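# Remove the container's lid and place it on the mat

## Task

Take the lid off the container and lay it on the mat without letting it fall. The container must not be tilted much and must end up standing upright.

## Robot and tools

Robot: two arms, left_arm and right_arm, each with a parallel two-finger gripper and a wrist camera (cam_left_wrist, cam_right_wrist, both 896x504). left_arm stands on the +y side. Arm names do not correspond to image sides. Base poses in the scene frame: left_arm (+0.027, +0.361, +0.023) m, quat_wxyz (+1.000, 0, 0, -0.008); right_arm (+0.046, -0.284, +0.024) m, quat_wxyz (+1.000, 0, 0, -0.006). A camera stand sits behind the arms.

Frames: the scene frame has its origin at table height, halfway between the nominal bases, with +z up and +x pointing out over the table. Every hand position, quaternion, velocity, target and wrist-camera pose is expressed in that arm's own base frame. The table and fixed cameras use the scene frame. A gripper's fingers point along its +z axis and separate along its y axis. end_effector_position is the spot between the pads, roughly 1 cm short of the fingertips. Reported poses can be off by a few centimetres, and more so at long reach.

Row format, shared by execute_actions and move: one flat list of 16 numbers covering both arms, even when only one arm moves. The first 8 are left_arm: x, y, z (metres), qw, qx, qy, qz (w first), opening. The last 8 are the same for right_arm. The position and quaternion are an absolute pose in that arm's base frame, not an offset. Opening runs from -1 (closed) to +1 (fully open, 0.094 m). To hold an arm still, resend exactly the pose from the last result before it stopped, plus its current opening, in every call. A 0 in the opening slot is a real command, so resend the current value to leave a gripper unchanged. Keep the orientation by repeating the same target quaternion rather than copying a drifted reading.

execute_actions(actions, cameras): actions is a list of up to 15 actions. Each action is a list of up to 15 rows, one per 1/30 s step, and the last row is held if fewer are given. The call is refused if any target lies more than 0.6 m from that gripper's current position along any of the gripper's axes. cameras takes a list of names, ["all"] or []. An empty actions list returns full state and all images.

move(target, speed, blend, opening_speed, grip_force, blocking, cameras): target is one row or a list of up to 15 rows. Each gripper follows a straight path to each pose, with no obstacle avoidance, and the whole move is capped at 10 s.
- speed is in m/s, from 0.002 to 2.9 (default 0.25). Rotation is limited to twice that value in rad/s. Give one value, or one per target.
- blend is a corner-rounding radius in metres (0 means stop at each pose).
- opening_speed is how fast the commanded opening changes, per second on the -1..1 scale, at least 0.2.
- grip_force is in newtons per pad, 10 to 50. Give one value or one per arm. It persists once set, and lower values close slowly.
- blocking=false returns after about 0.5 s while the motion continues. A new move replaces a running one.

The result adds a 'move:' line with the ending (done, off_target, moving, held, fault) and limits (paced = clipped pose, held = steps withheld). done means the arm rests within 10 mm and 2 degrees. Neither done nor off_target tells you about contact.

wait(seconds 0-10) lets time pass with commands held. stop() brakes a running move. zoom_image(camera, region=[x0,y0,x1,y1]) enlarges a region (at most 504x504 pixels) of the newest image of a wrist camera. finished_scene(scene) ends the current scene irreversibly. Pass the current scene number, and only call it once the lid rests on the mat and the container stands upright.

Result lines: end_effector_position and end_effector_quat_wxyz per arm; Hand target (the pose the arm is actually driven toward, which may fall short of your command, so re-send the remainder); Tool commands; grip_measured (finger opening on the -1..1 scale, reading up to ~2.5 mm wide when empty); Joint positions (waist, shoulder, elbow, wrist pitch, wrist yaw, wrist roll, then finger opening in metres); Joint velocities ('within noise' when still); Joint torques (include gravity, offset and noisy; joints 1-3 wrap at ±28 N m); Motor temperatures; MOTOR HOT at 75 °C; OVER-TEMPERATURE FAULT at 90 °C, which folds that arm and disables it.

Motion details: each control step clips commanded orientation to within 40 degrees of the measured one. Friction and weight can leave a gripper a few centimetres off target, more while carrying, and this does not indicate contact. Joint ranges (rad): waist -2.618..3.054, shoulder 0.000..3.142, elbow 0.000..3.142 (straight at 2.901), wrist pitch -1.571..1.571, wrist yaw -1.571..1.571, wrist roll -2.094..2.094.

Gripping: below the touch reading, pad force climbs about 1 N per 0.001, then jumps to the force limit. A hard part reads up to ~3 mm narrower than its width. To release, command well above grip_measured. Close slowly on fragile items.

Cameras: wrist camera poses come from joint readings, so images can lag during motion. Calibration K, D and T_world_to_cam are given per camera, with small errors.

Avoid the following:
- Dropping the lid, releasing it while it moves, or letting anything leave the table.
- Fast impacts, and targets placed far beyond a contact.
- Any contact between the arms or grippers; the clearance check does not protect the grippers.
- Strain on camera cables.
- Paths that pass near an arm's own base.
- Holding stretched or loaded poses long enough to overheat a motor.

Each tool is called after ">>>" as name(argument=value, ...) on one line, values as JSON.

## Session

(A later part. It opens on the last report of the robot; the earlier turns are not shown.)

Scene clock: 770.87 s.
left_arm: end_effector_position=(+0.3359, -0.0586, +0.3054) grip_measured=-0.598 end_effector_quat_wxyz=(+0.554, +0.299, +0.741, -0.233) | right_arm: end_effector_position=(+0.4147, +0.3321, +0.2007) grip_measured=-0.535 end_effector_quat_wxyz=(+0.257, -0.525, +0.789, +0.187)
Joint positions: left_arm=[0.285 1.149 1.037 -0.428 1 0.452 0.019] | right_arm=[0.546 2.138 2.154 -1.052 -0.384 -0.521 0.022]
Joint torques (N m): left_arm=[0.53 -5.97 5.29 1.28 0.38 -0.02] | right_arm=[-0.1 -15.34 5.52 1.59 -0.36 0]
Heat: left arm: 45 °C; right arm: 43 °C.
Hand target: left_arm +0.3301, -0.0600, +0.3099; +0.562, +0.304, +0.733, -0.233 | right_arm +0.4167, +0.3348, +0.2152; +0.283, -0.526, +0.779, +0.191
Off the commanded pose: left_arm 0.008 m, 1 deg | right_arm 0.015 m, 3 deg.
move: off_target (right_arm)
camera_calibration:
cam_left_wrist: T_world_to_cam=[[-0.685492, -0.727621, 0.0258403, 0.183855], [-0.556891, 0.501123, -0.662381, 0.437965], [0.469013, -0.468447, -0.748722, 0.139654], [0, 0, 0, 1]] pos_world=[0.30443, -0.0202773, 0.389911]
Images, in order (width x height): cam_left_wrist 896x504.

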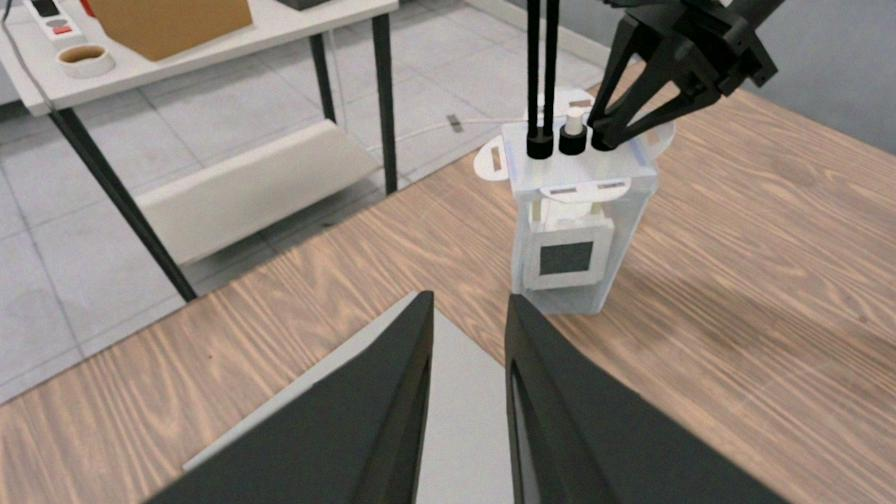

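>>> move(target=[[0.33,-0.06,0.31,0.5625,0.3036,0.733,-0.233,-0.6,0.419,0.334,0.185,0.2835,-0.5255,0.779,0.1912,-1]], speed=0.03, cameras=["cam_left_wrist","cam_right_wrist"])

Scene clock: 772.67 s.
left_arm: end_effector_position=(+0.3359, -0.0586, +0.3054) grip_measured=-0.598 end_effector_quat_wxyz=(+0.554, +0.299, +0.741, -0.233) | right_arm: end_effector_position=(+0.4187, +0.3377, +0.2006) grip_measured=-0.535 end_effector_quat_wxyz=(+0.294, -0.524, +0.773, +0.202)
Joint positions: left_arm=[0.285 1.149 1.037 -0.428 1 0.452 0.019] | right_arm=[0.539 2.079 2.011 -0.886 -0.421 -0.517 0.022]
Joint torques (N m): left_arm=[0.54 -5.94 5.33 1.28 0.38 -0.02] | right_arm=[0.06 -11.95 4.49 1.37 0 -0.08]
Heat: left arm: 45 °C; right arm: 43 °C.
Hand target: left_arm +0.3301, -0.0600, +0.3099; +0.562, +0.304, +0.733, -0.233 | right_arm +0.4187, +0.3339, +0.1853; +0.283, -0.526, +0.779, +0.191
Off the commanded pose: left_arm 0.008 m, 1 deg | right_arm 0.016 m, 2 deg.
move: off_target (right_arm)
camera_calibration:
cam_left_wrist: T_world_to_cam=[[-0.685492, -0.727621, 0.0258403, 0.183855], [-0.556891, 0.501123, -0.662381, 0.437965], [0.469013, -0.468447, -0.748722, 0.139654], [0, 0, 0, 1]] pos_world=[0.30443, -0.0202773, 0.389911]
cam_right_wrist: T_world_to_cam=[[0.93627, -0.345605, -0.0628901, -0.25355], [-0.351259, -0.923036, -0.156914, 0.506149], [-0.00381952, 0.169005, -0.985608, 0.237647], [0, 0, 0, 1]] pos_world=[0.416089, 0.339402, 0.297703]

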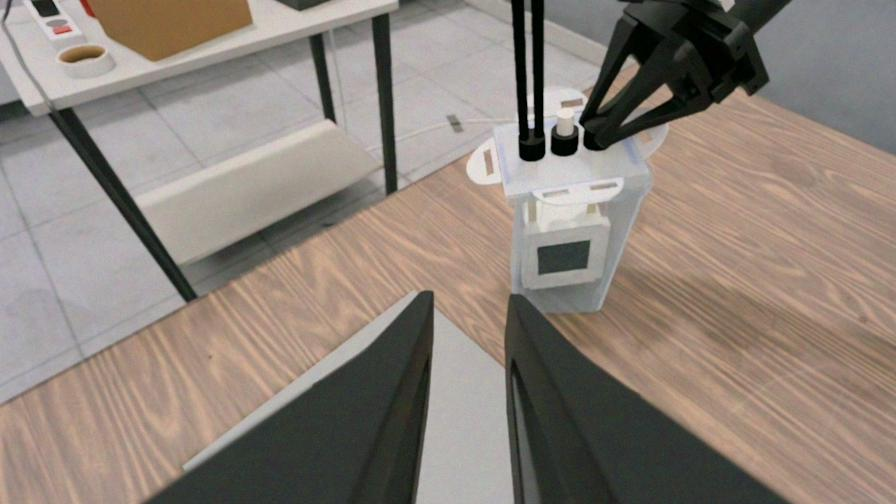

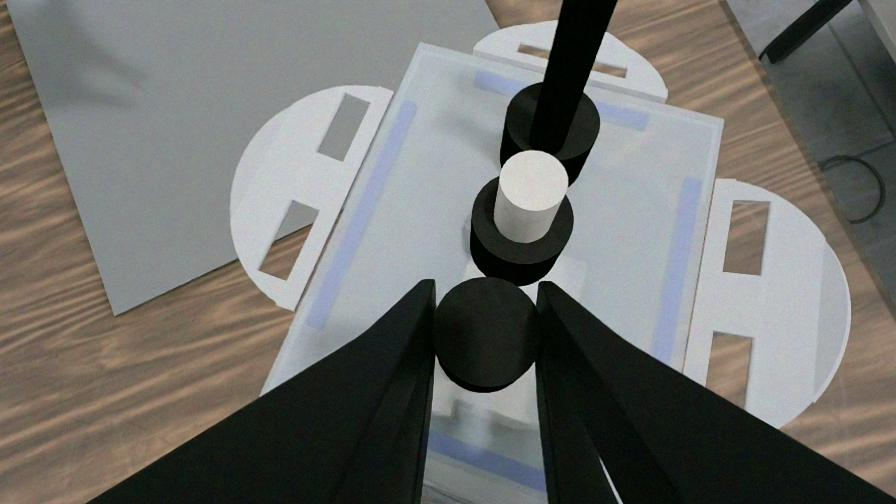

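>>> move(target=[[0.33,-0.06,0.31,0.5625,0.3036,0.733,-0.233,-0.6,0.419,0.334,0.205,0.2835,-0.5255,0.779,0.1912,-1],[0.33,-0.06,0.31,0.5625,0.3036,0.733,-0.233,-0.6,0.410,0.326,0.200,0.2835,-0.5255,0.779,0.1912,-1],[0.33,-0.06,0.31,0.5625,0.3036,0.733,-0.233,-0.6,0.410,0.326,0.180,0.2835,-0.5255,0.779,0.1912,-1]], speed=0.04, cameras=["cam_left_wrist","cam_right_wrist"])

Scene clock: 775.57 s.
left_arm: end_effector_position=(+0.3359, -0.0586, +0.3054) grip_measured=-0.598 end_effector_quat_wxyz=(+0.554, +0.299, +0.741, -0.233) | right_arm: end_effector_position=(+0.4140, +0.3318, +0.1986) grip_measured=-0.535 end_effector_quat_wxyz=(+0.304, -0.522, +0.771, +0.202)
Joint positions: left_arm=[0.285 1.149 1.037 -0.428 1 0.452 0.019] | right_arm=[0.534 2.024 1.91 -0.821 -0.423 -0.517 0.022]
Joint torques (N m): left_arm=[0.55 -5.97 5.3 1.28 0.37 -0.02] | right_arm=[0.1 -11.49 4.44 1.18 -0.01 -0.15]
Heat: left arm: 45 °C; right arm: 43 °C.
Hand target: left_arm +0.3301, -0.0600, +0.3099; +0.562, +0.304, +0.733, -0.233 | right_arm +0.4098, +0.3259, +0.1802; +0.283, -0.526, +0.779, +0.191
Off the commanded pose: left_arm 0.008 m, 1 deg | right_arm 0.020 m, 3 deg.
move: off_target (right_arm)
camera_calibration:
cam_left_wrist: T_world_to_cam=[[-0.685492, -0.727621, 0.0258403, 0.183855], [-0.556891, 0.501123, -0.662381, 0.437965], [0.469013, -0.468447, -0.748722, 0.139654], [0, 0, 0, 1]] pos_world=[0.30443, -0.0202773, 0.389911]
cam_right_wrist: T_world_to_cam=[[0.935597, -0.34924, -0.0518711, -0.252082], [-0.352843, -0.919572, -0.172885, 0.501441], [0.0126791, 0.180053, -0.983575, 0.225804], [0, 0, 0, 1]] pos_world=[0.409914, 0.332417, 0.295711]

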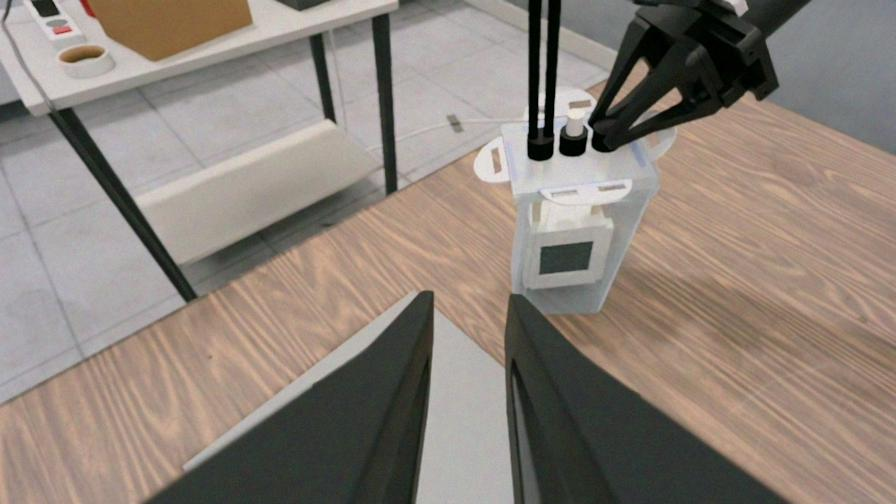

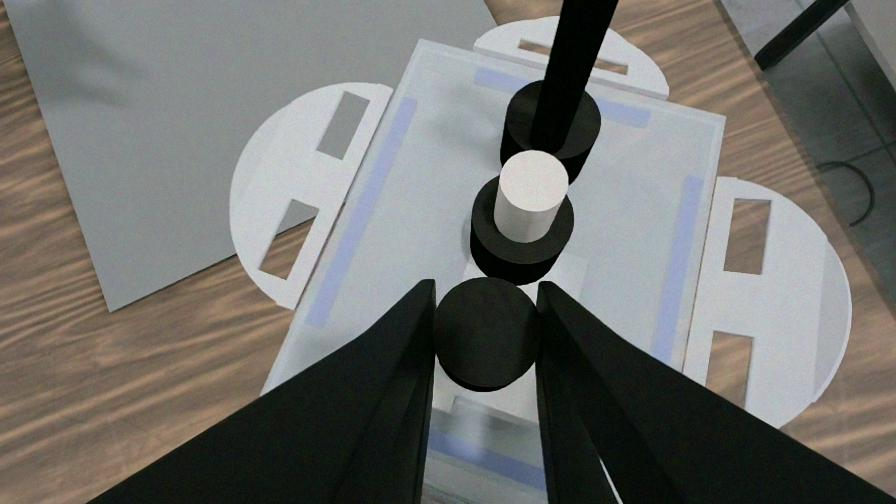

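>>> move(target=[[0.33,-0.06,0.31,0.5625,0.3036,0.733,-0.233,-0.6,0.390,0.322,0.178,0.2835,-0.5255,0.779,0.1912,-1]], speed=0.03, cameras=["cam_left_wrist","cam_right_wrist"])

Scene clock: 776.97 s.
left_arm: end_effector_position=(+0.3359, -0.0586, +0.3054) grip_measured=-0.598 end_effector_quat_wxyz=(+0.554, +0.299, +0.741, -0.233) | right_arm: end_effector_position=(+0.4040, +0.3240, +0.1964) grip_measured=-0.535 end_effector_quat_wxyz=(+0.314, -0.521, +0.769, +0.197)
Joint positions: left_arm=[0.285 1.149 1.037 -0.428 1 0.452 0.019] | right_arm=[0.534 1.948 1.782 -0.747 -0.413 -0.514 0.022]
Joint torques (N m): left_arm=[0.54 -5.97 5.29 1.28 0.38 -0.01] | right_arm=[1.42 -11.44 4.59 0.96 0 -0.03]
Heat: left arm: 45 °C; right arm: 43 °C.
Hand target: left_arm +0.3301, -0.0600, +0.3099; +0.562, +0.304, +0.733, -0.233 | right_arm +0.3903, +0.3218, +0.1783; +0.283, -0.526, +0.779, +0.191
Off the commanded pose: left_arm 0.008 m, 1 deg | right_arm 0.023 m, 4 deg.
move: off_target (right_arm)
camera_calibration:
cam_left_wrist: T_world_to_cam=[[-0.685492, -0.727621, 0.0258403, 0.183855], [-0.556891, 0.501123, -0.662381, 0.437965], [0.469013, -0.468447, -0.748722, 0.139654], [0, 0, 0, 1]] pos_world=[0.30443, -0.0202773, 0.389911]
cam_right_wrist: T_world_to_cam=[[0.933805, -0.356198, -0.0336434, -0.2461], [-0.35606, -0.915969, -0.184993, 0.492771], [0.0350777, 0.184726, -0.982164, 0.214254], [0, 0, 0, 1]] pos_world=[0.397749, 0.324125, 0.293312]

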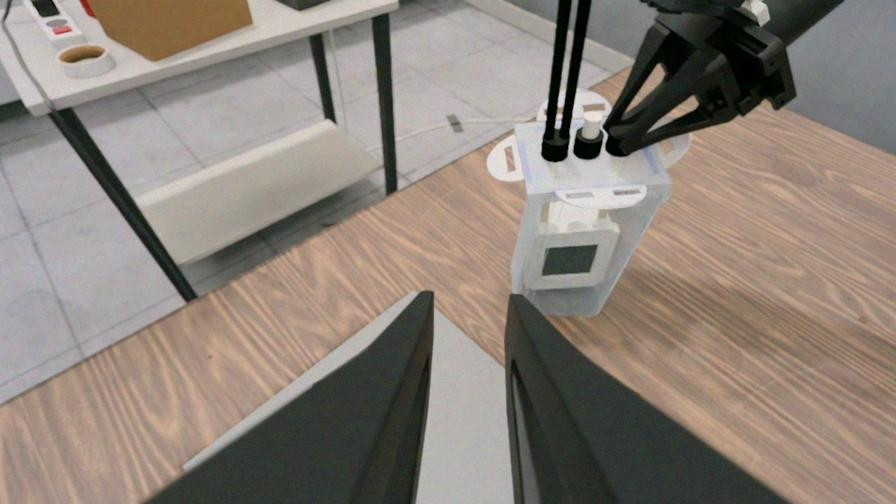

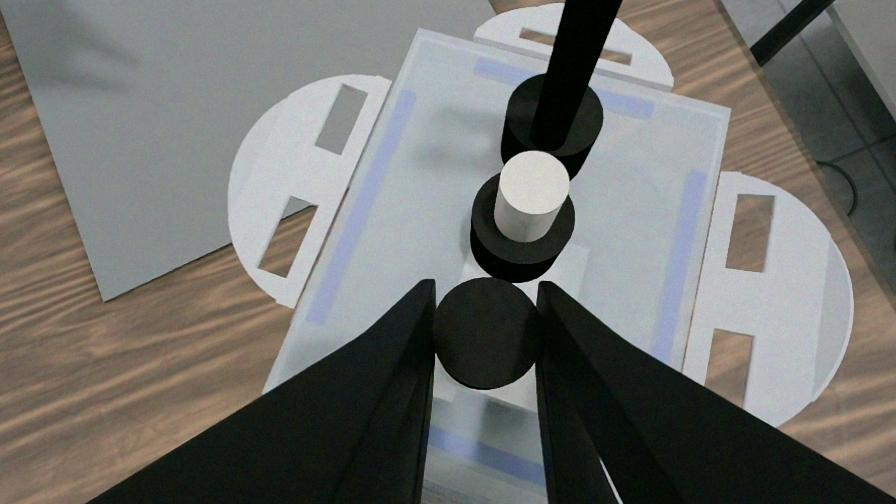

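>>> move(target=[[0.33,-0.06,0.31,0.5625,0.3036,0.733,-0.233,-0.6,0.409,0.332,0.185,0.2835,-0.5255,0.779,0.1912,-1]], speed=0.03, cameras=["cam_left_wrist","cam_right_wrist"])

Scene clock: 779.70 s.
left_arm: end_effector_position=(+0.3359, -0.0586, +0.3054) grip_measured=-0.598 end_effector_quat_wxyz=(+0.554, +0.299, +0.741, -0.233) | right_arm: end_effector_position=(+0.4076, +0.3265, +0.1994) grip_measured=-0.535 end_effector_quat_wxyz=(+0.301, -0.521, +0.775, +0.194)
Joint positions: left_arm=[0.285 1.149 1.037 -0.428 1 0.452 0.019] | right_arm=[0.538 1.993 1.876 -0.825 -0.402 -0.513 0.022]
Joint torques (N m): left_arm=[0.51 -5.98 5.3 1.28 0.38 -0.01] | right_arm=[0.84 -8.17 9.48 1.1 -0.13 -0.04]
Heat: left arm: 45 °C; right arm: 43 °C.
Hand target: left_arm +0.3301, -0.0600, +0.3099; +0.562, +0.304, +0.733, -0.233 | right_arm +0.4086, +0.3316, +0.1850; +0.284, -0.525, +0.779, +0.191
Off the commanded pose: left_arm 0.008 m, 1 deg | right_arm 0.015 m, 2 deg.
move: off_target (right_arm)
camera_calibration:
cam_left_wrist: T_world_to_cam=[[-0.685492, -0.727621, 0.0258403, 0.183855], [-0.556891, 0.501123, -0.662381, 0.437965], [0.469013, -0.468447, -0.748722, 0.139654], [0, 0, 0, 1]] pos_world=[0.30443, -0.0202773, 0.389911]
cam_right_wrist: T_world_to_cam=[[0.931968, -0.359686, -0.0454073, -0.244221], [-0.362237, -0.918719, -0.157291, 0.494919], [0.0148588, 0.163038, -0.986508, 0.232777], [0, 0, 0, 1]] pos_world=[0.403425, 0.328897, 0.296394]

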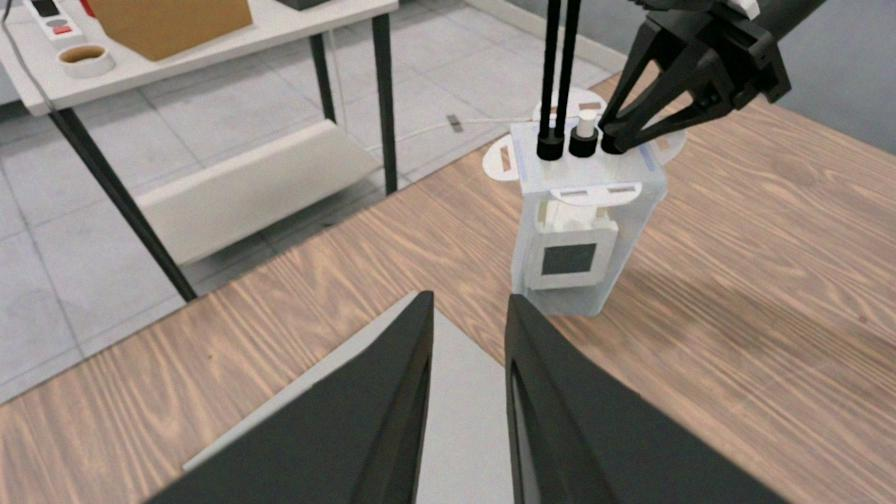

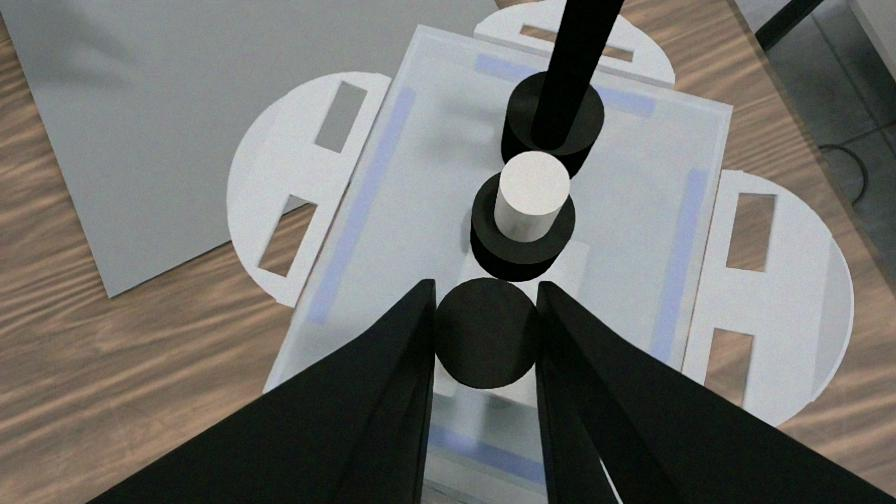

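>>> zoom_image(camera="cam_left_wrist", region=[460, 80, 720, 330])

Scaled by 1.938 from the camera's 896x504 image, which has a finer 1280x720 frame.

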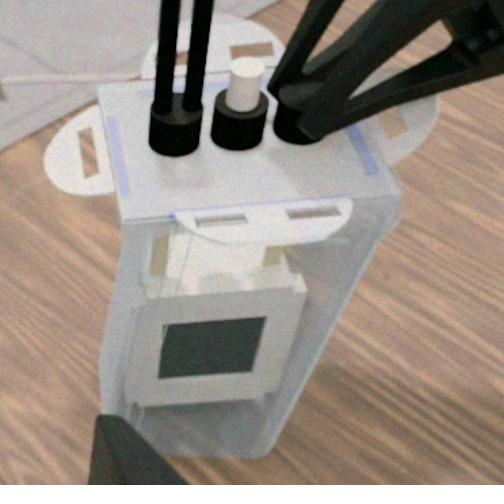

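>>> move(target=[[0.33,-0.06,0.31,0.5625,0.3036,0.733,-0.233,-0.6,0.4076,0.329,0.178,0.2835,-0.5255,0.779,0.1912,-1],[0.33,-0.06,0.31,0.5625,0.3036,0.733,-0.233,-0.6,0.4076,0.329,0.178,0.2835,-0.5255,0.779,0.1912,0]], speed=0.03, opening_speed=0.4, cameras=["cam_left_wrist","cam_right_wrist"])

Scene clock: 785.57 s.
left_arm: end_effector_position=(+0.3359, -0.0586, +0.3054) grip_measured=-0.598 end_effector_quat_wxyz=(+0.554, +0.299, +0.741, -0.233) | right_arm: end_effector_position=(+0.4090, +0.3233, +0.1945) grip_measured=-0.002 end_effector_quat_wxyz=(+0.298, -0.519, +0.780, +0.184)
Joint positions: left_arm=[0.285 1.149 1.037 -0.428 1 0.452 0.019] | right_arm=[0.538 1.993 1.866 -0.823 -0.381 -0.513 0.047]
Joint torques (N m): left_arm=[0.53 -5.98 5.3 1.28 0.38 -0.03] | right_arm=[0.51 -9.24 6.48 1.36 -0.37 -0.1]
Heat: left arm: 45 °C; right arm: 42 °C.
Hand target: left_arm +0.3301, -0.0600, +0.3099; +0.562, +0.304, +0.733, -0.233 | right_arm +0.4072, +0.3286, +0.1782; +0.284, -0.525, +0.779, +0.191
Off the commanded pose: left_arm 0.008 m, 1 deg | right_arm 0.018 m, 2 deg.
move: off_target (right_arm); target 2's new opening was sent with right_arm's hand 0.022 m and 2 deg from that target
camera_calibration:
cam_left_wrist: T_world_to_cam=[[-0.685492, -0.727621, 0.0258403, 0.183855], [-0.556891, 0.501123, -0.662381, 0.437965], [0.469013, -0.468447, -0.748722, 0.139654], [0, 0, 0, 1]] pos_world=[0.30443, -0.0202773, 0.389911]
cam_right_wrist: T_world_to_cam=[[0.92756, -0.37185, -0.0368732, -0.242901], [-0.373214, -0.917002, -0.140781, 0.492383], [0.0185365, 0.144344, -0.989354, 0.2336], [0, 0, 0, 1]] pos_world=[0.404739, 0.327474, 0.291475]

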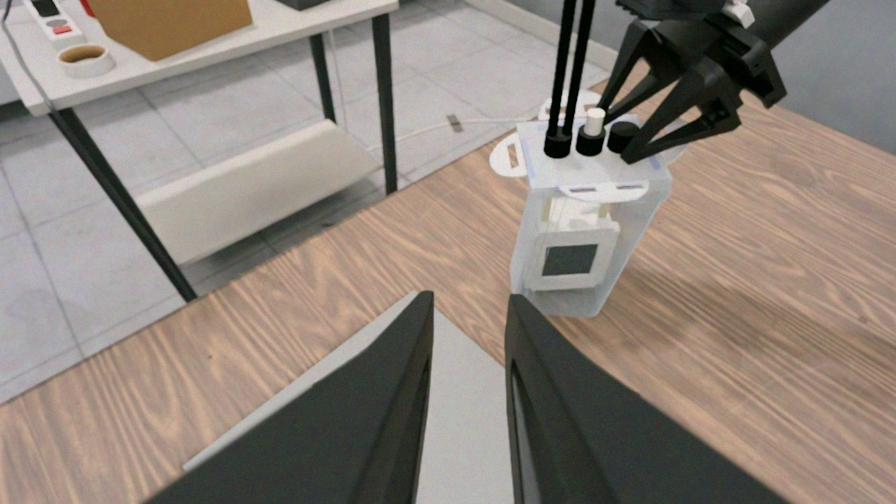

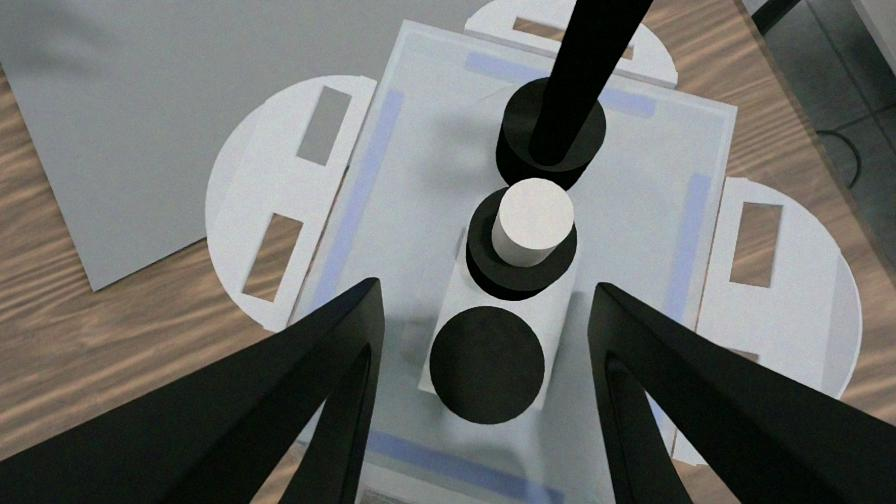

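>>> move(target=[[0.33,-0.06,0.31,0.5625,0.3036,0.733,-0.233,-0.6,0.392,0.300,0.225,0.2835,-0.5255,0.779,0.1912,0],[0.33,-0.06,0.31,0.5625,0.3036,0.733,-0.233,-0.6,0.37,0.240,0.27,0.2835,-0.5255,0.779,0.1912,0]], speed=0.08, cameras=["cam_left_wrist","cam_right_wrist"])

Scene clock: 788.87 s.
left_arm: end_effector_position=(+0.3359, -0.0586, +0.3054) grip_measured=-0.598 end_effector_quat_wxyz=(+0.554, +0.299, +0.741, -0.233) | right_arm: end_effector_position=(+0.3742, +0.2397, +0.2395) grip_measured=-0.002 end_effector_quat_wxyz=(+0.250, -0.520, +0.794, +0.188)
Joint positions: left_arm=[0.285 1.149 1.037 -0.428 1 0.452 0.019] | right_arm=[0.387 1.852 1.915 -1.174 -0.457 -0.664 0.047]
Joint torques (N m): left_arm=[0.5 -6 5.31 1.28 0.38 -0.01] | right_arm=[-0.39 -13.59 9.55 0.93 -0.52 -0.09]
Heat: left arm: 44 °C; right arm: 42 °C.
Hand target: left_arm +0.3301, -0.0600, +0.3099; +0.562, +0.304, +0.733, -0.233 | right_arm +0.3693, +0.2398, +0.2692; +0.283, -0.526, +0.779, +0.191
Off the commanded pose: left_arm 0.008 m, 1 deg | right_arm 0.031 m, 4 deg.
move: off_target (right_arm)
camera_calibration:
cam_left_wrist: T_world_to_cam=[[-0.685492, -0.727621, 0.0258403, 0.183855], [-0.556891, 0.501123, -0.662381, 0.437965], [0.469013, -0.468447, -0.748722, 0.139654], [0, 0, 0, 1]] pos_world=[0.30443, -0.0202773, 0.389911]
cam_right_wrist: T_world_to_cam=[[0.924082, -0.369261, -0.0985806, -0.224464], [-0.376141, -0.924397, -0.0633075, 0.393324], [-0.0677506, 0.0955815, -0.993113, 0.335788], [0, 0, 0, 1]] pos_world=[0.378118, 0.248607, 0.336248]

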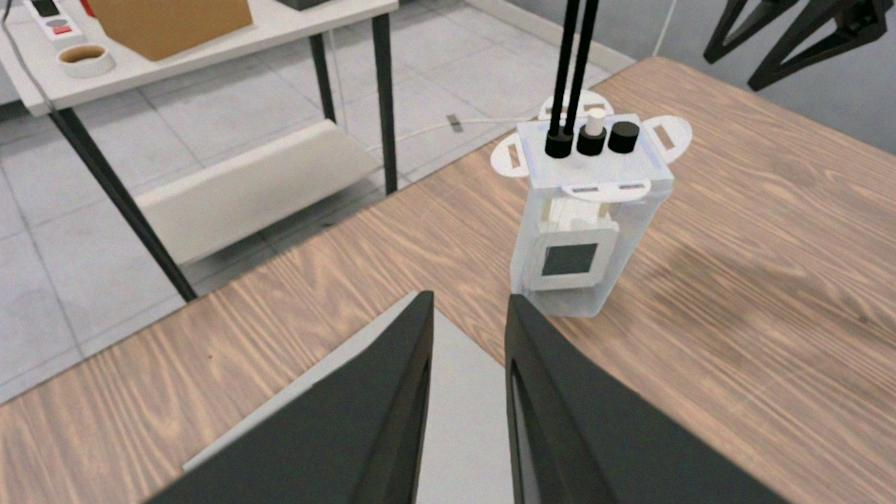

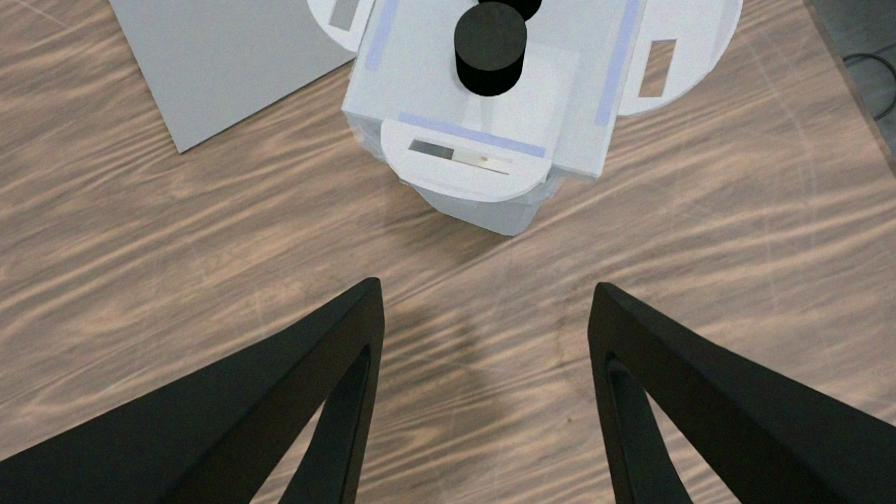

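>>> move(target=[[0.33,-0.06,0.31,0.5625,0.3036,0.733,-0.233,-0.6,0.33,0.230,0.16,0.523,-0.4242,0.6588,0.3367,1],[0.33,-0.06,0.31,0.5625,0.3036,0.733,-0.233,-0.6,0.338,0.242,0.08,0.6382,-0.3044,0.6382,0.3044,1]], speed=0.12, cameras=["cam_left_wrist","cam_right_wrist"])

Scene clock: 796.30 s.
left_arm: end_effector_position=(+0.3359, -0.0586, +0.3054) grip_measured=-0.598 end_effector_quat_wxyz=(+0.554, +0.299, +0.741, -0.233) | right_arm: end_effector_position=(+0.3373, +0.2398, +0.0653) grip_measured=+0.998 end_effector_quat_wxyz=(+0.575, -0.323, +0.691, +0.295)
Joint positions: left_arm=[0.285 1.149 1.037 -0.428 1 0.452 0.019] | right_arm=[0.406 2.022 0.389 1.446 -0.497 -0.053 0.094]
Joint torques (N m): left_arm=[0.53 -5.97 5.3 1.28 0.38 -0.01] | right_arm=[0.64 -5.39 2.54 3.03 -0.04 0.06]
Heat: left arm: 44 °C; right arm: 43 °C.
Hand target: left_arm +0.3301, -0.0600, +0.3099; +0.562, +0.304, +0.733, -0.233 | right_arm +0.3376, +0.2418, +0.0804; +0.606, -0.323, +0.664, +0.295
Off the commanded pose: left_arm 0.008 m, 1 deg | right_arm 0.015 m, 10 deg.
joint sent to its limit (right arm) — joint 4 (wrist pitch), upper limit. The joint targets are off in orientation, not in position.
move: off_target (right_arm)
camera_calibration:
cam_left_wrist: T_world_to_cam=[[-0.685492, -0.727621, 0.0258403, 0.183855], [-0.556891, 0.501123, -0.662381, 0.437965], [0.469013, -0.468447, -0.748722, 0.139654], [0, 0, 0, 1]] pos_world=[0.30443, -0.0202773, 0.389911]
cam_right_wrist: T_world_to_cam=[[0.817067, -0.572558, -0.067665, -0.124702], [-0.42598, -0.520433, -0.740061, 0.332662], [0.388513, 0.633503, -0.669127, -0.143787], [0, 0, 0, 1]] pos_world=[0.299461, 0.192819, 0.141541]

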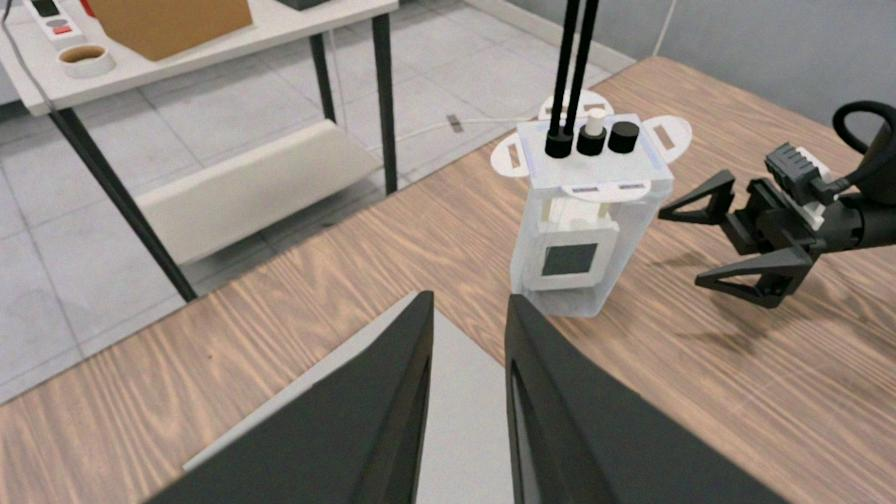

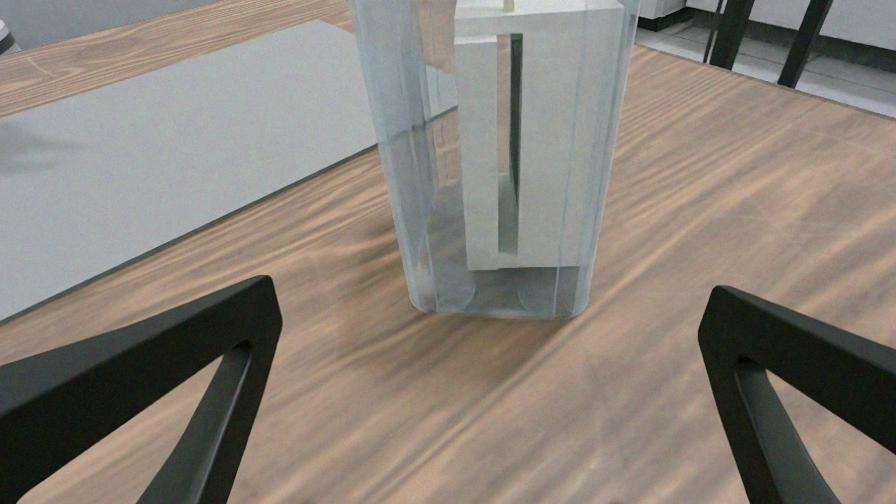

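>>> move(target=[[0.33,-0.06,0.31,0.5625,0.3036,0.733,-0.233,-0.6,0.385,0.304,0.075,0.6382,-0.3044,0.6382,0.3044,1]], speed=0.08, cameras=["cam_left_wrist","cam_right_wrist"])

Scene clock: 798.33 s.
left_arm: end_effector_position=(+0.3359, -0.0586, +0.3054) grip_measured=-0.598 end_effector_quat_wxyz=(+0.554, +0.299, +0.741, -0.233) | right_arm: end_effector_position=(+0.3806, +0.2993, +0.0563) grip_measured=+0.998 end_effector_quat_wxyz=(+0.597, -0.312, +0.676, +0.299)
Joint positions: left_arm=[0.285 1.149 1.037 -0.428 1 0.452 0.019] | right_arm=[0.532 2.223 0.661 1.446 -0.362 -0.01 0.094]
Joint torques (N m): left_arm=[0.51 -5.98 5.31 1.29 0.38 -0.01] | right_arm=[0.55 -7.21 4.94 3.09 0.03 0.07]
Heat: left arm: 44 °C; right arm: 44 °C.
Hand target: left_arm +0.3301, -0.0600, +0.3099; +0.562, +0.304, +0.733, -0.233 | right_arm +0.3839, +0.3034, +0.0750; +0.633, -0.307, +0.642, +0.303
Off the commanded pose: left_arm 0.008 m, 1 deg | right_arm 0.020 m, 6 deg.
joint sent to its limit (right arm) — joint 4 (wrist pitch), upper limit. The joint targets still meet the commanded pose.
move: off_target (right_arm)
camera_calibration:
cam_left_wrist: T_world_to_cam=[[-0.685492, -0.727621, 0.0258403, 0.183855], [-0.556891, 0.501123, -0.662381, 0.437965], [0.469013, -0.468447, -0.748722, 0.139654], [0, 0, 0, 1]] pos_world=[0.30443, -0.0202773, 0.389911]
cam_right_wrist: T_world_to_cam=[[0.811783, -0.581003, -0.0586855, -0.122574], [-0.402802, -0.484353, -0.776629, 0.357885], [0.422799, 0.654093, -0.627219, -0.225965], [0, 0, 0, 1]] pos_world=[0.339198, 0.249929, 0.129021]

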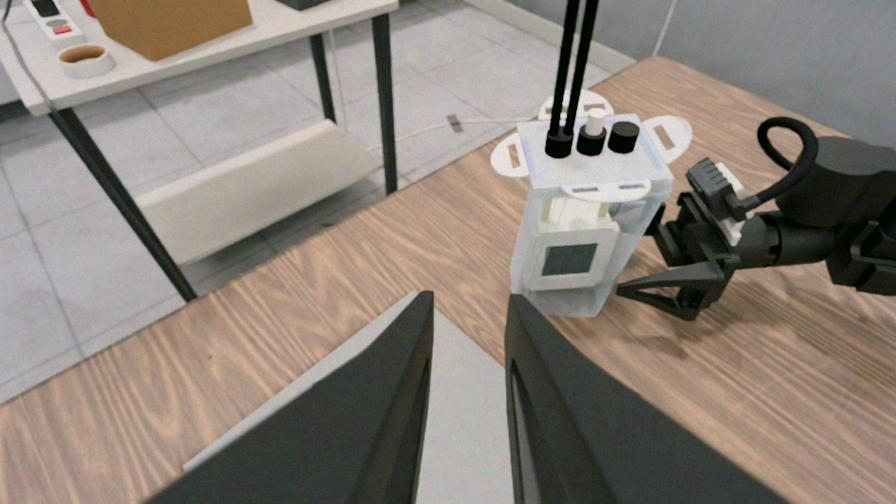

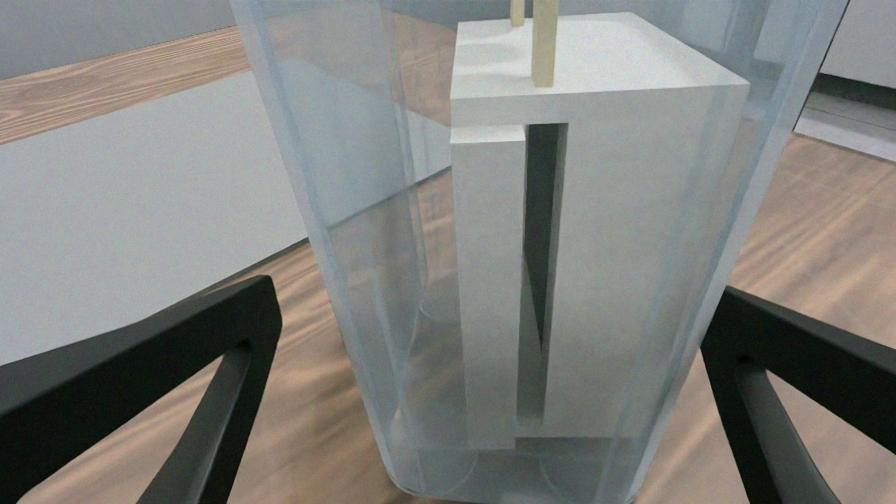

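>>> move(target=[[0.33,-0.06,0.31,0.5625,0.3036,0.733,-0.233,-0.6,0.382,0.289,0.075,0.6382,-0.3044,0.6382,0.3044,1],[0.33,-0.06,0.31,0.5625,0.3036,0.733,-0.233,-0.6,0.392,0.301,0.075,0.6382,-0.3044,0.6382,0.3044,1]], speed=0.06, cameras=["cam_right_wrist"])

Scene clock: 800.40 s.
left_arm: end_effector_position=(+0.3359, -0.0586, +0.3054) grip_measured=-0.598 end_effector_quat_wxyz=(+0.554, +0.299, +0.741, -0.233) | right_arm: end_effector_position=(+0.3879, +0.2968, +0.0568) grip_measured=+0.998 end_effector_quat_wxyz=(+0.600, -0.310, +0.674, +0.300)
Joint positions: left_arm=[0.285 1.149 1.037 -0.428 1 0.452 0.019] | right_arm=[0.514 2.236 0.682 1.446 -0.379 -0.008 0.094]
Joint torques (N m): left_arm=[0.51 -5.94 5.29 1.28 0.38 -0.01] | right_arm=[0.54 -7.36 4.93 3.07 0 0.06]
Heat: left arm: 44 °C; right arm: 45 °C.
Hand target: left_arm +0.3301, -0.0600, +0.3099; +0.562, +0.304, +0.733, -0.233 | right_arm +0.3909, +0.3004, +0.0750; +0.636, -0.306, +0.640, +0.304
Off the commanded pose: left_arm 0.008 m, 1 deg | right_arm 0.019 m, 6 deg.
joint sent to its limit (right arm) — joint 4 (wrist pitch), upper limit. The joint targets still meet the commanded pose.
move: off_target (right_arm)
camera_calibration:
cam_right_wrist: T_world_to_cam=[[0.811415, -0.581453, -0.0593174, -0.129657], [-0.399843, -0.478208, -0.781948, 0.357321], [0.4263, 0.658202, -0.620515, -0.22994], [0, 0, 0, 1]] pos_world=[0.346101, 0.246832, 0.129034]
Images, in order (width x height): cam_right_wrist 896x504.

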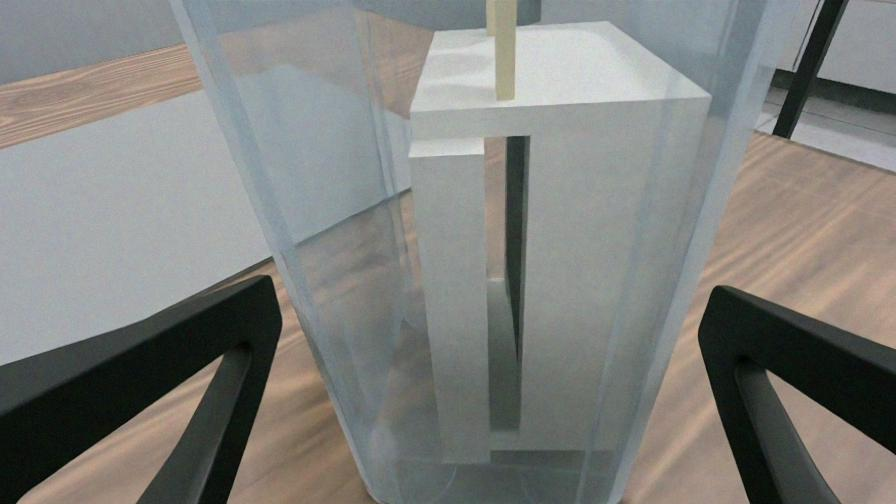

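>>> move(target=[[0.33,-0.06,0.31,0.5625,0.3036,0.733,-0.233,-0.6,0.412,0.327,0.072,0.6382,-0.3044,0.6382,0.3044,1]], speed=0.05, cameras=["cam_left_wrist","cam_right_wrist"])

Scene clock: 801.93 s.
left_arm: end_effector_position=(+0.3359, -0.0586, +0.3054) grip_measured=-0.598 end_effector_quat_wxyz=(+0.554, +0.299, +0.741, -0.233) | right_arm: end_effector_position=(+0.4093, +0.3229, +0.0694) grip_measured=+0.998 end_effector_quat_wxyz=(+0.626, -0.308, +0.650, +0.302)
Joint positions: left_arm=[0.285 1.149 1.037 -0.428 1 0.452 0.019] | right_arm=[0.55 2.295 0.818 1.442 -0.342 -0.006 0.094]
Joint torques (N m): left_arm=[0.53 -5.94 5.33 1.28 0.38 -0.02] | right_arm=[0.54 -8.38 5.81 2.34 0.03 0.08]
Heat: left arm: 44 °C; right arm: 45 °C.
Hand target: left_arm +0.3301, -0.0600, +0.3099; +0.562, +0.304, +0.733, -0.233 | right_arm +0.4117, +0.3269, +0.0720; +0.638, -0.305, +0.639, +0.304
Off the commanded pose: left_arm 0.008 m, 1 deg | right_arm 0.006 m, 2 deg.
move: done
camera_calibration:
cam_left_wrist: T_world_to_cam=[[-0.685492, -0.727621, 0.0258403, 0.183855], [-0.556891, 0.501123, -0.662381, 0.437965], [0.469013, -0.468447, -0.748722, 0.139654], [0, 0, 0, 1]] pos_world=[0.30443, -0.0202773, 0.389911]
cam_right_wrist: T_world_to_cam=[[0.813237, -0.581181, -0.0295765, -0.134019], [-0.351029, -0.449383, -0.821483, 0.361603], [0.464139, 0.678442, -0.569466, -0.274059], [0, 0, 0, 1]] pos_world=[0.363123, 0.270542, 0.13702]

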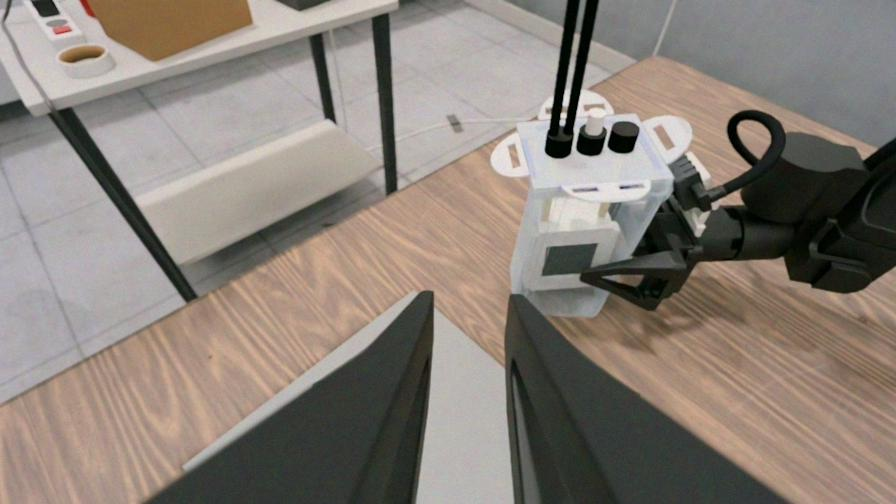

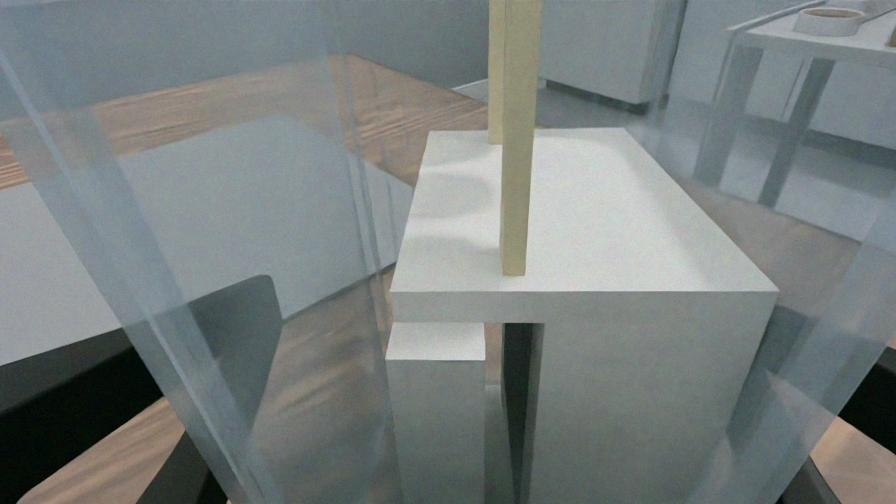

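>>> move(target=[[0.33,-0.06,0.31,0.5625,0.3036,0.733,-0.233,-0.6,0.412,0.327,0.072,0.6382,-0.3044,0.6382,0.3044,0.6]], opening_speed=0.3, grip_force=[50,20], cameras=["cam_right_wrist"])

Scene clock: 803.90 s.
left_arm: end_effector_position=(+0.3359, -0.0586, +0.3054) grip_measured=-0.598 end_effector_quat_wxyz=(+0.554, +0.299, +0.741, -0.233) | right_arm: end_effector_position=(+0.4093, +0.3228, +0.0694) grip_measured=+0.739 end_effector_quat_wxyz=(+0.626, -0.308, +0.650, +0.302)
Joint positions: left_arm=[0.285 1.149 1.037 -0.428 1 0.452 0.019] | right_arm=[0.55 2.295 0.818 1.442 -0.342 -0.006 0.082]
Joint torques (N m): left_arm=[0.54 -6 5.31 1.29 0.38 -0.01] | right_arm=[0.53 -8.34 5.82 2.32 0.03 0.06]
Heat: left arm: 44 °C; right arm: 45 °C.
Hand target: left_arm +0.3301, -0.0600, +0.3099; +0.562, +0.304, +0.733, -0.233 | right_arm +0.4117, +0.3269, +0.0720; +0.638, -0.305, +0.639, +0.304
Off the commanded pose: left_arm 0.008 m, 1 deg | right_arm 0.006 m, 2 deg.
grip_force (N): 50, 20
move: done
camera_calibration:
cam_right_wrist: T_world_to_cam=[[0.813009, -0.581495, -0.0296489, -0.133842], [-0.351265, -0.449231, -0.821465, 0.361646], [0.464359, 0.678273, -0.569488, -0.27409], [0, 0, 0, 1]] pos_world=[0.363124, 0.270542, 0.13702]
Images, in order (width x height): cam_right_wrist 896x504.

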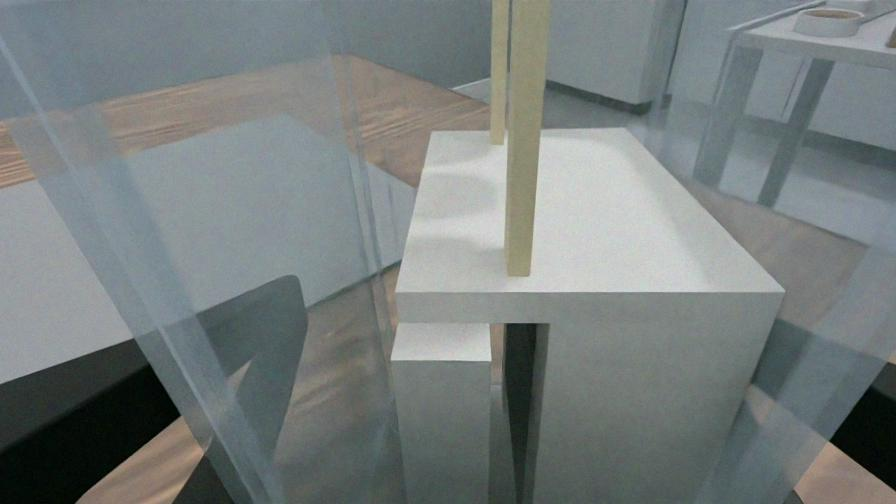

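>>> move(target=[[0.33,-0.06,0.31,0.5625,0.3036,0.733,-0.233,-0.6,0.36,0.323,0.072,0.6382,-0.3044,0.6382,0.3044,0.6],[0.33,-0.06,0.31,0.5625,0.3036,0.733,-0.233,-0.6,0.305,0.323,0.072,0.6382,-0.3044,0.6382,0.3044,0.6]], speed=0.05, blend=0.02, cameras=["cam_left_wrist","cam_right_wrist"])

Scene clock: 807.20 s.
left_arm: end_effector_position=(+0.3359, -0.0586, +0.3054) grip_measured=-0.598 end_effector_quat_wxyz=(+0.554, +0.299, +0.741, -0.233) | right_arm: end_effector_position=(+0.3272, +0.3181, +0.0694) grip_measured=+0.730 end_effector_quat_wxyz=(+0.604, -0.297, +0.690, +0.266)
Joint positions: left_arm=[0.285 1.149 1.037 -0.428 1 0.452 0.019] | right_arm=[0.735 2.092 0.508 1.455 -0.086 -0.003 0.081]
Joint torques (N m): left_arm=[0.54 -5.98 5.31 1.28 0.38 -0.01] | right_arm=[1.85 -6.68 -0.53 3.04 -0.55 -0.06]
Heat: left arm: 44 °C; right arm: 47 °C.
Hand target: left_arm +0.3301, -0.0600, +0.3099; +0.562, +0.304, +0.733, -0.233 | right_arm +0.3058, +0.3231, +0.0724; +0.608, -0.317, +0.668, +0.291
Off the commanded pose: left_arm 0.008 m, 1 deg | right_arm 0.023 m, 8 deg.
joint sent to its limit (right arm) — joint 4 (wrist pitch), upper limit. The joint targets are off in orientation, not in position.
grip_force (N): 50, 20
move: off_target (right_arm)
camera_calibration:
cam_left_wrist: T_world_to_cam=[[-0.685492, -0.727621, 0.0258403, 0.183855], [-0.556891, 0.501123, -0.662381, 0.437965], [0.469013, -0.468447, -0.748722, 0.139654], [0, 0, 0, 1]] pos_world=[0.30443, -0.0202773, 0.389911]
cam_right_wrist: T_world_to_cam=[[0.768233, -0.639109, -0.0368562, -0.036415], [-0.434358, -0.478091, -0.763389, 0.363017], [0.470268, 0.602469, -0.644887, -0.205314], [0, 0, 0, 1]] pos_world=[0.282207, 0.273977, 0.143377]

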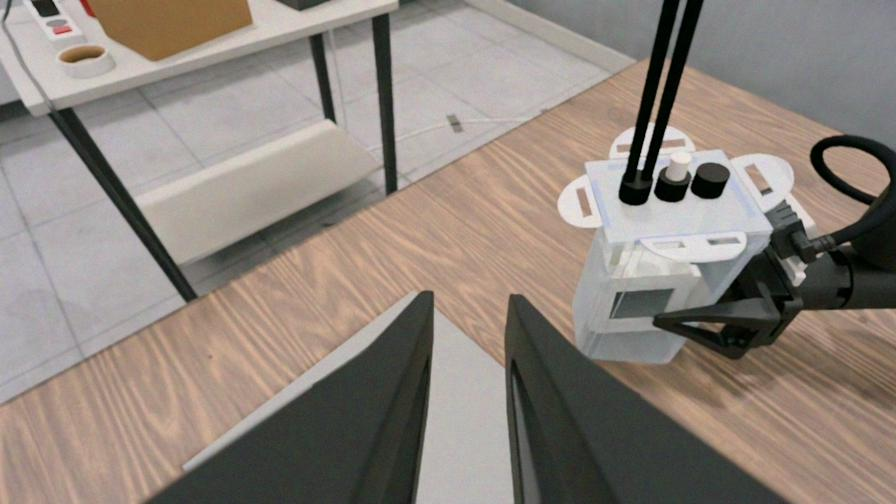

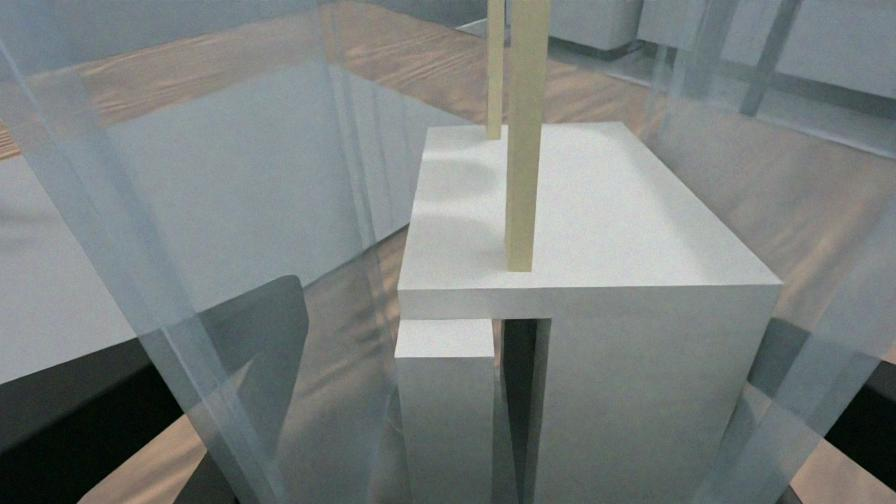

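>>> move(target=[[0.33,-0.06,0.31,0.5625,0.3036,0.733,-0.233,-0.6,0.285,0.325,0.072,0.6382,-0.3044,0.6382,0.3044,0.6]], speed=0.05)

Scene clock: 808.80 s.
left_arm: end_effector_position=(+0.3359, -0.0586, +0.3054) grip_measured=-0.598 end_effector_quat_wxyz=(+0.554, +0.299, +0.741, -0.233) | right_arm: end_effector_position=(+0.3092, +0.3185, +0.0692) grip_measured=+0.730 end_effector_quat_wxyz=(+0.601, -0.295, +0.697, +0.257)
Joint positions: left_arm=[0.285 1.149 1.037 -0.428 1 0.452 0.019] | right_arm=[0.794 2.056 0.455 1.455 -0.009 0.002 0.081]
Joint torques (N m): left_arm=[0.53 -5.96 5.31 1.27 0.39 -0.02] | right_arm=[2.04 -6.26 -0.66 3.02 -0.65 -0.07]
Heat: left arm: 44 °C; right arm: 47 °C.
Hand target: left_arm +0.3301, -0.0600, +0.3099; +0.562, +0.304, +0.733, -0.233 | right_arm +0.2860, +0.3248, +0.0725; +0.602, -0.318, +0.674, +0.287
Off the commanded pose: left_arm 0.008 m, 1 deg | right_arm 0.025 m, 10 deg.
joint sent to its limit (right arm) — joint 4 (wrist pitch), upper limit. The joint targets are off in orientation, not in position.
grip_force (N): 50, 20
move: off_target (right_arm)


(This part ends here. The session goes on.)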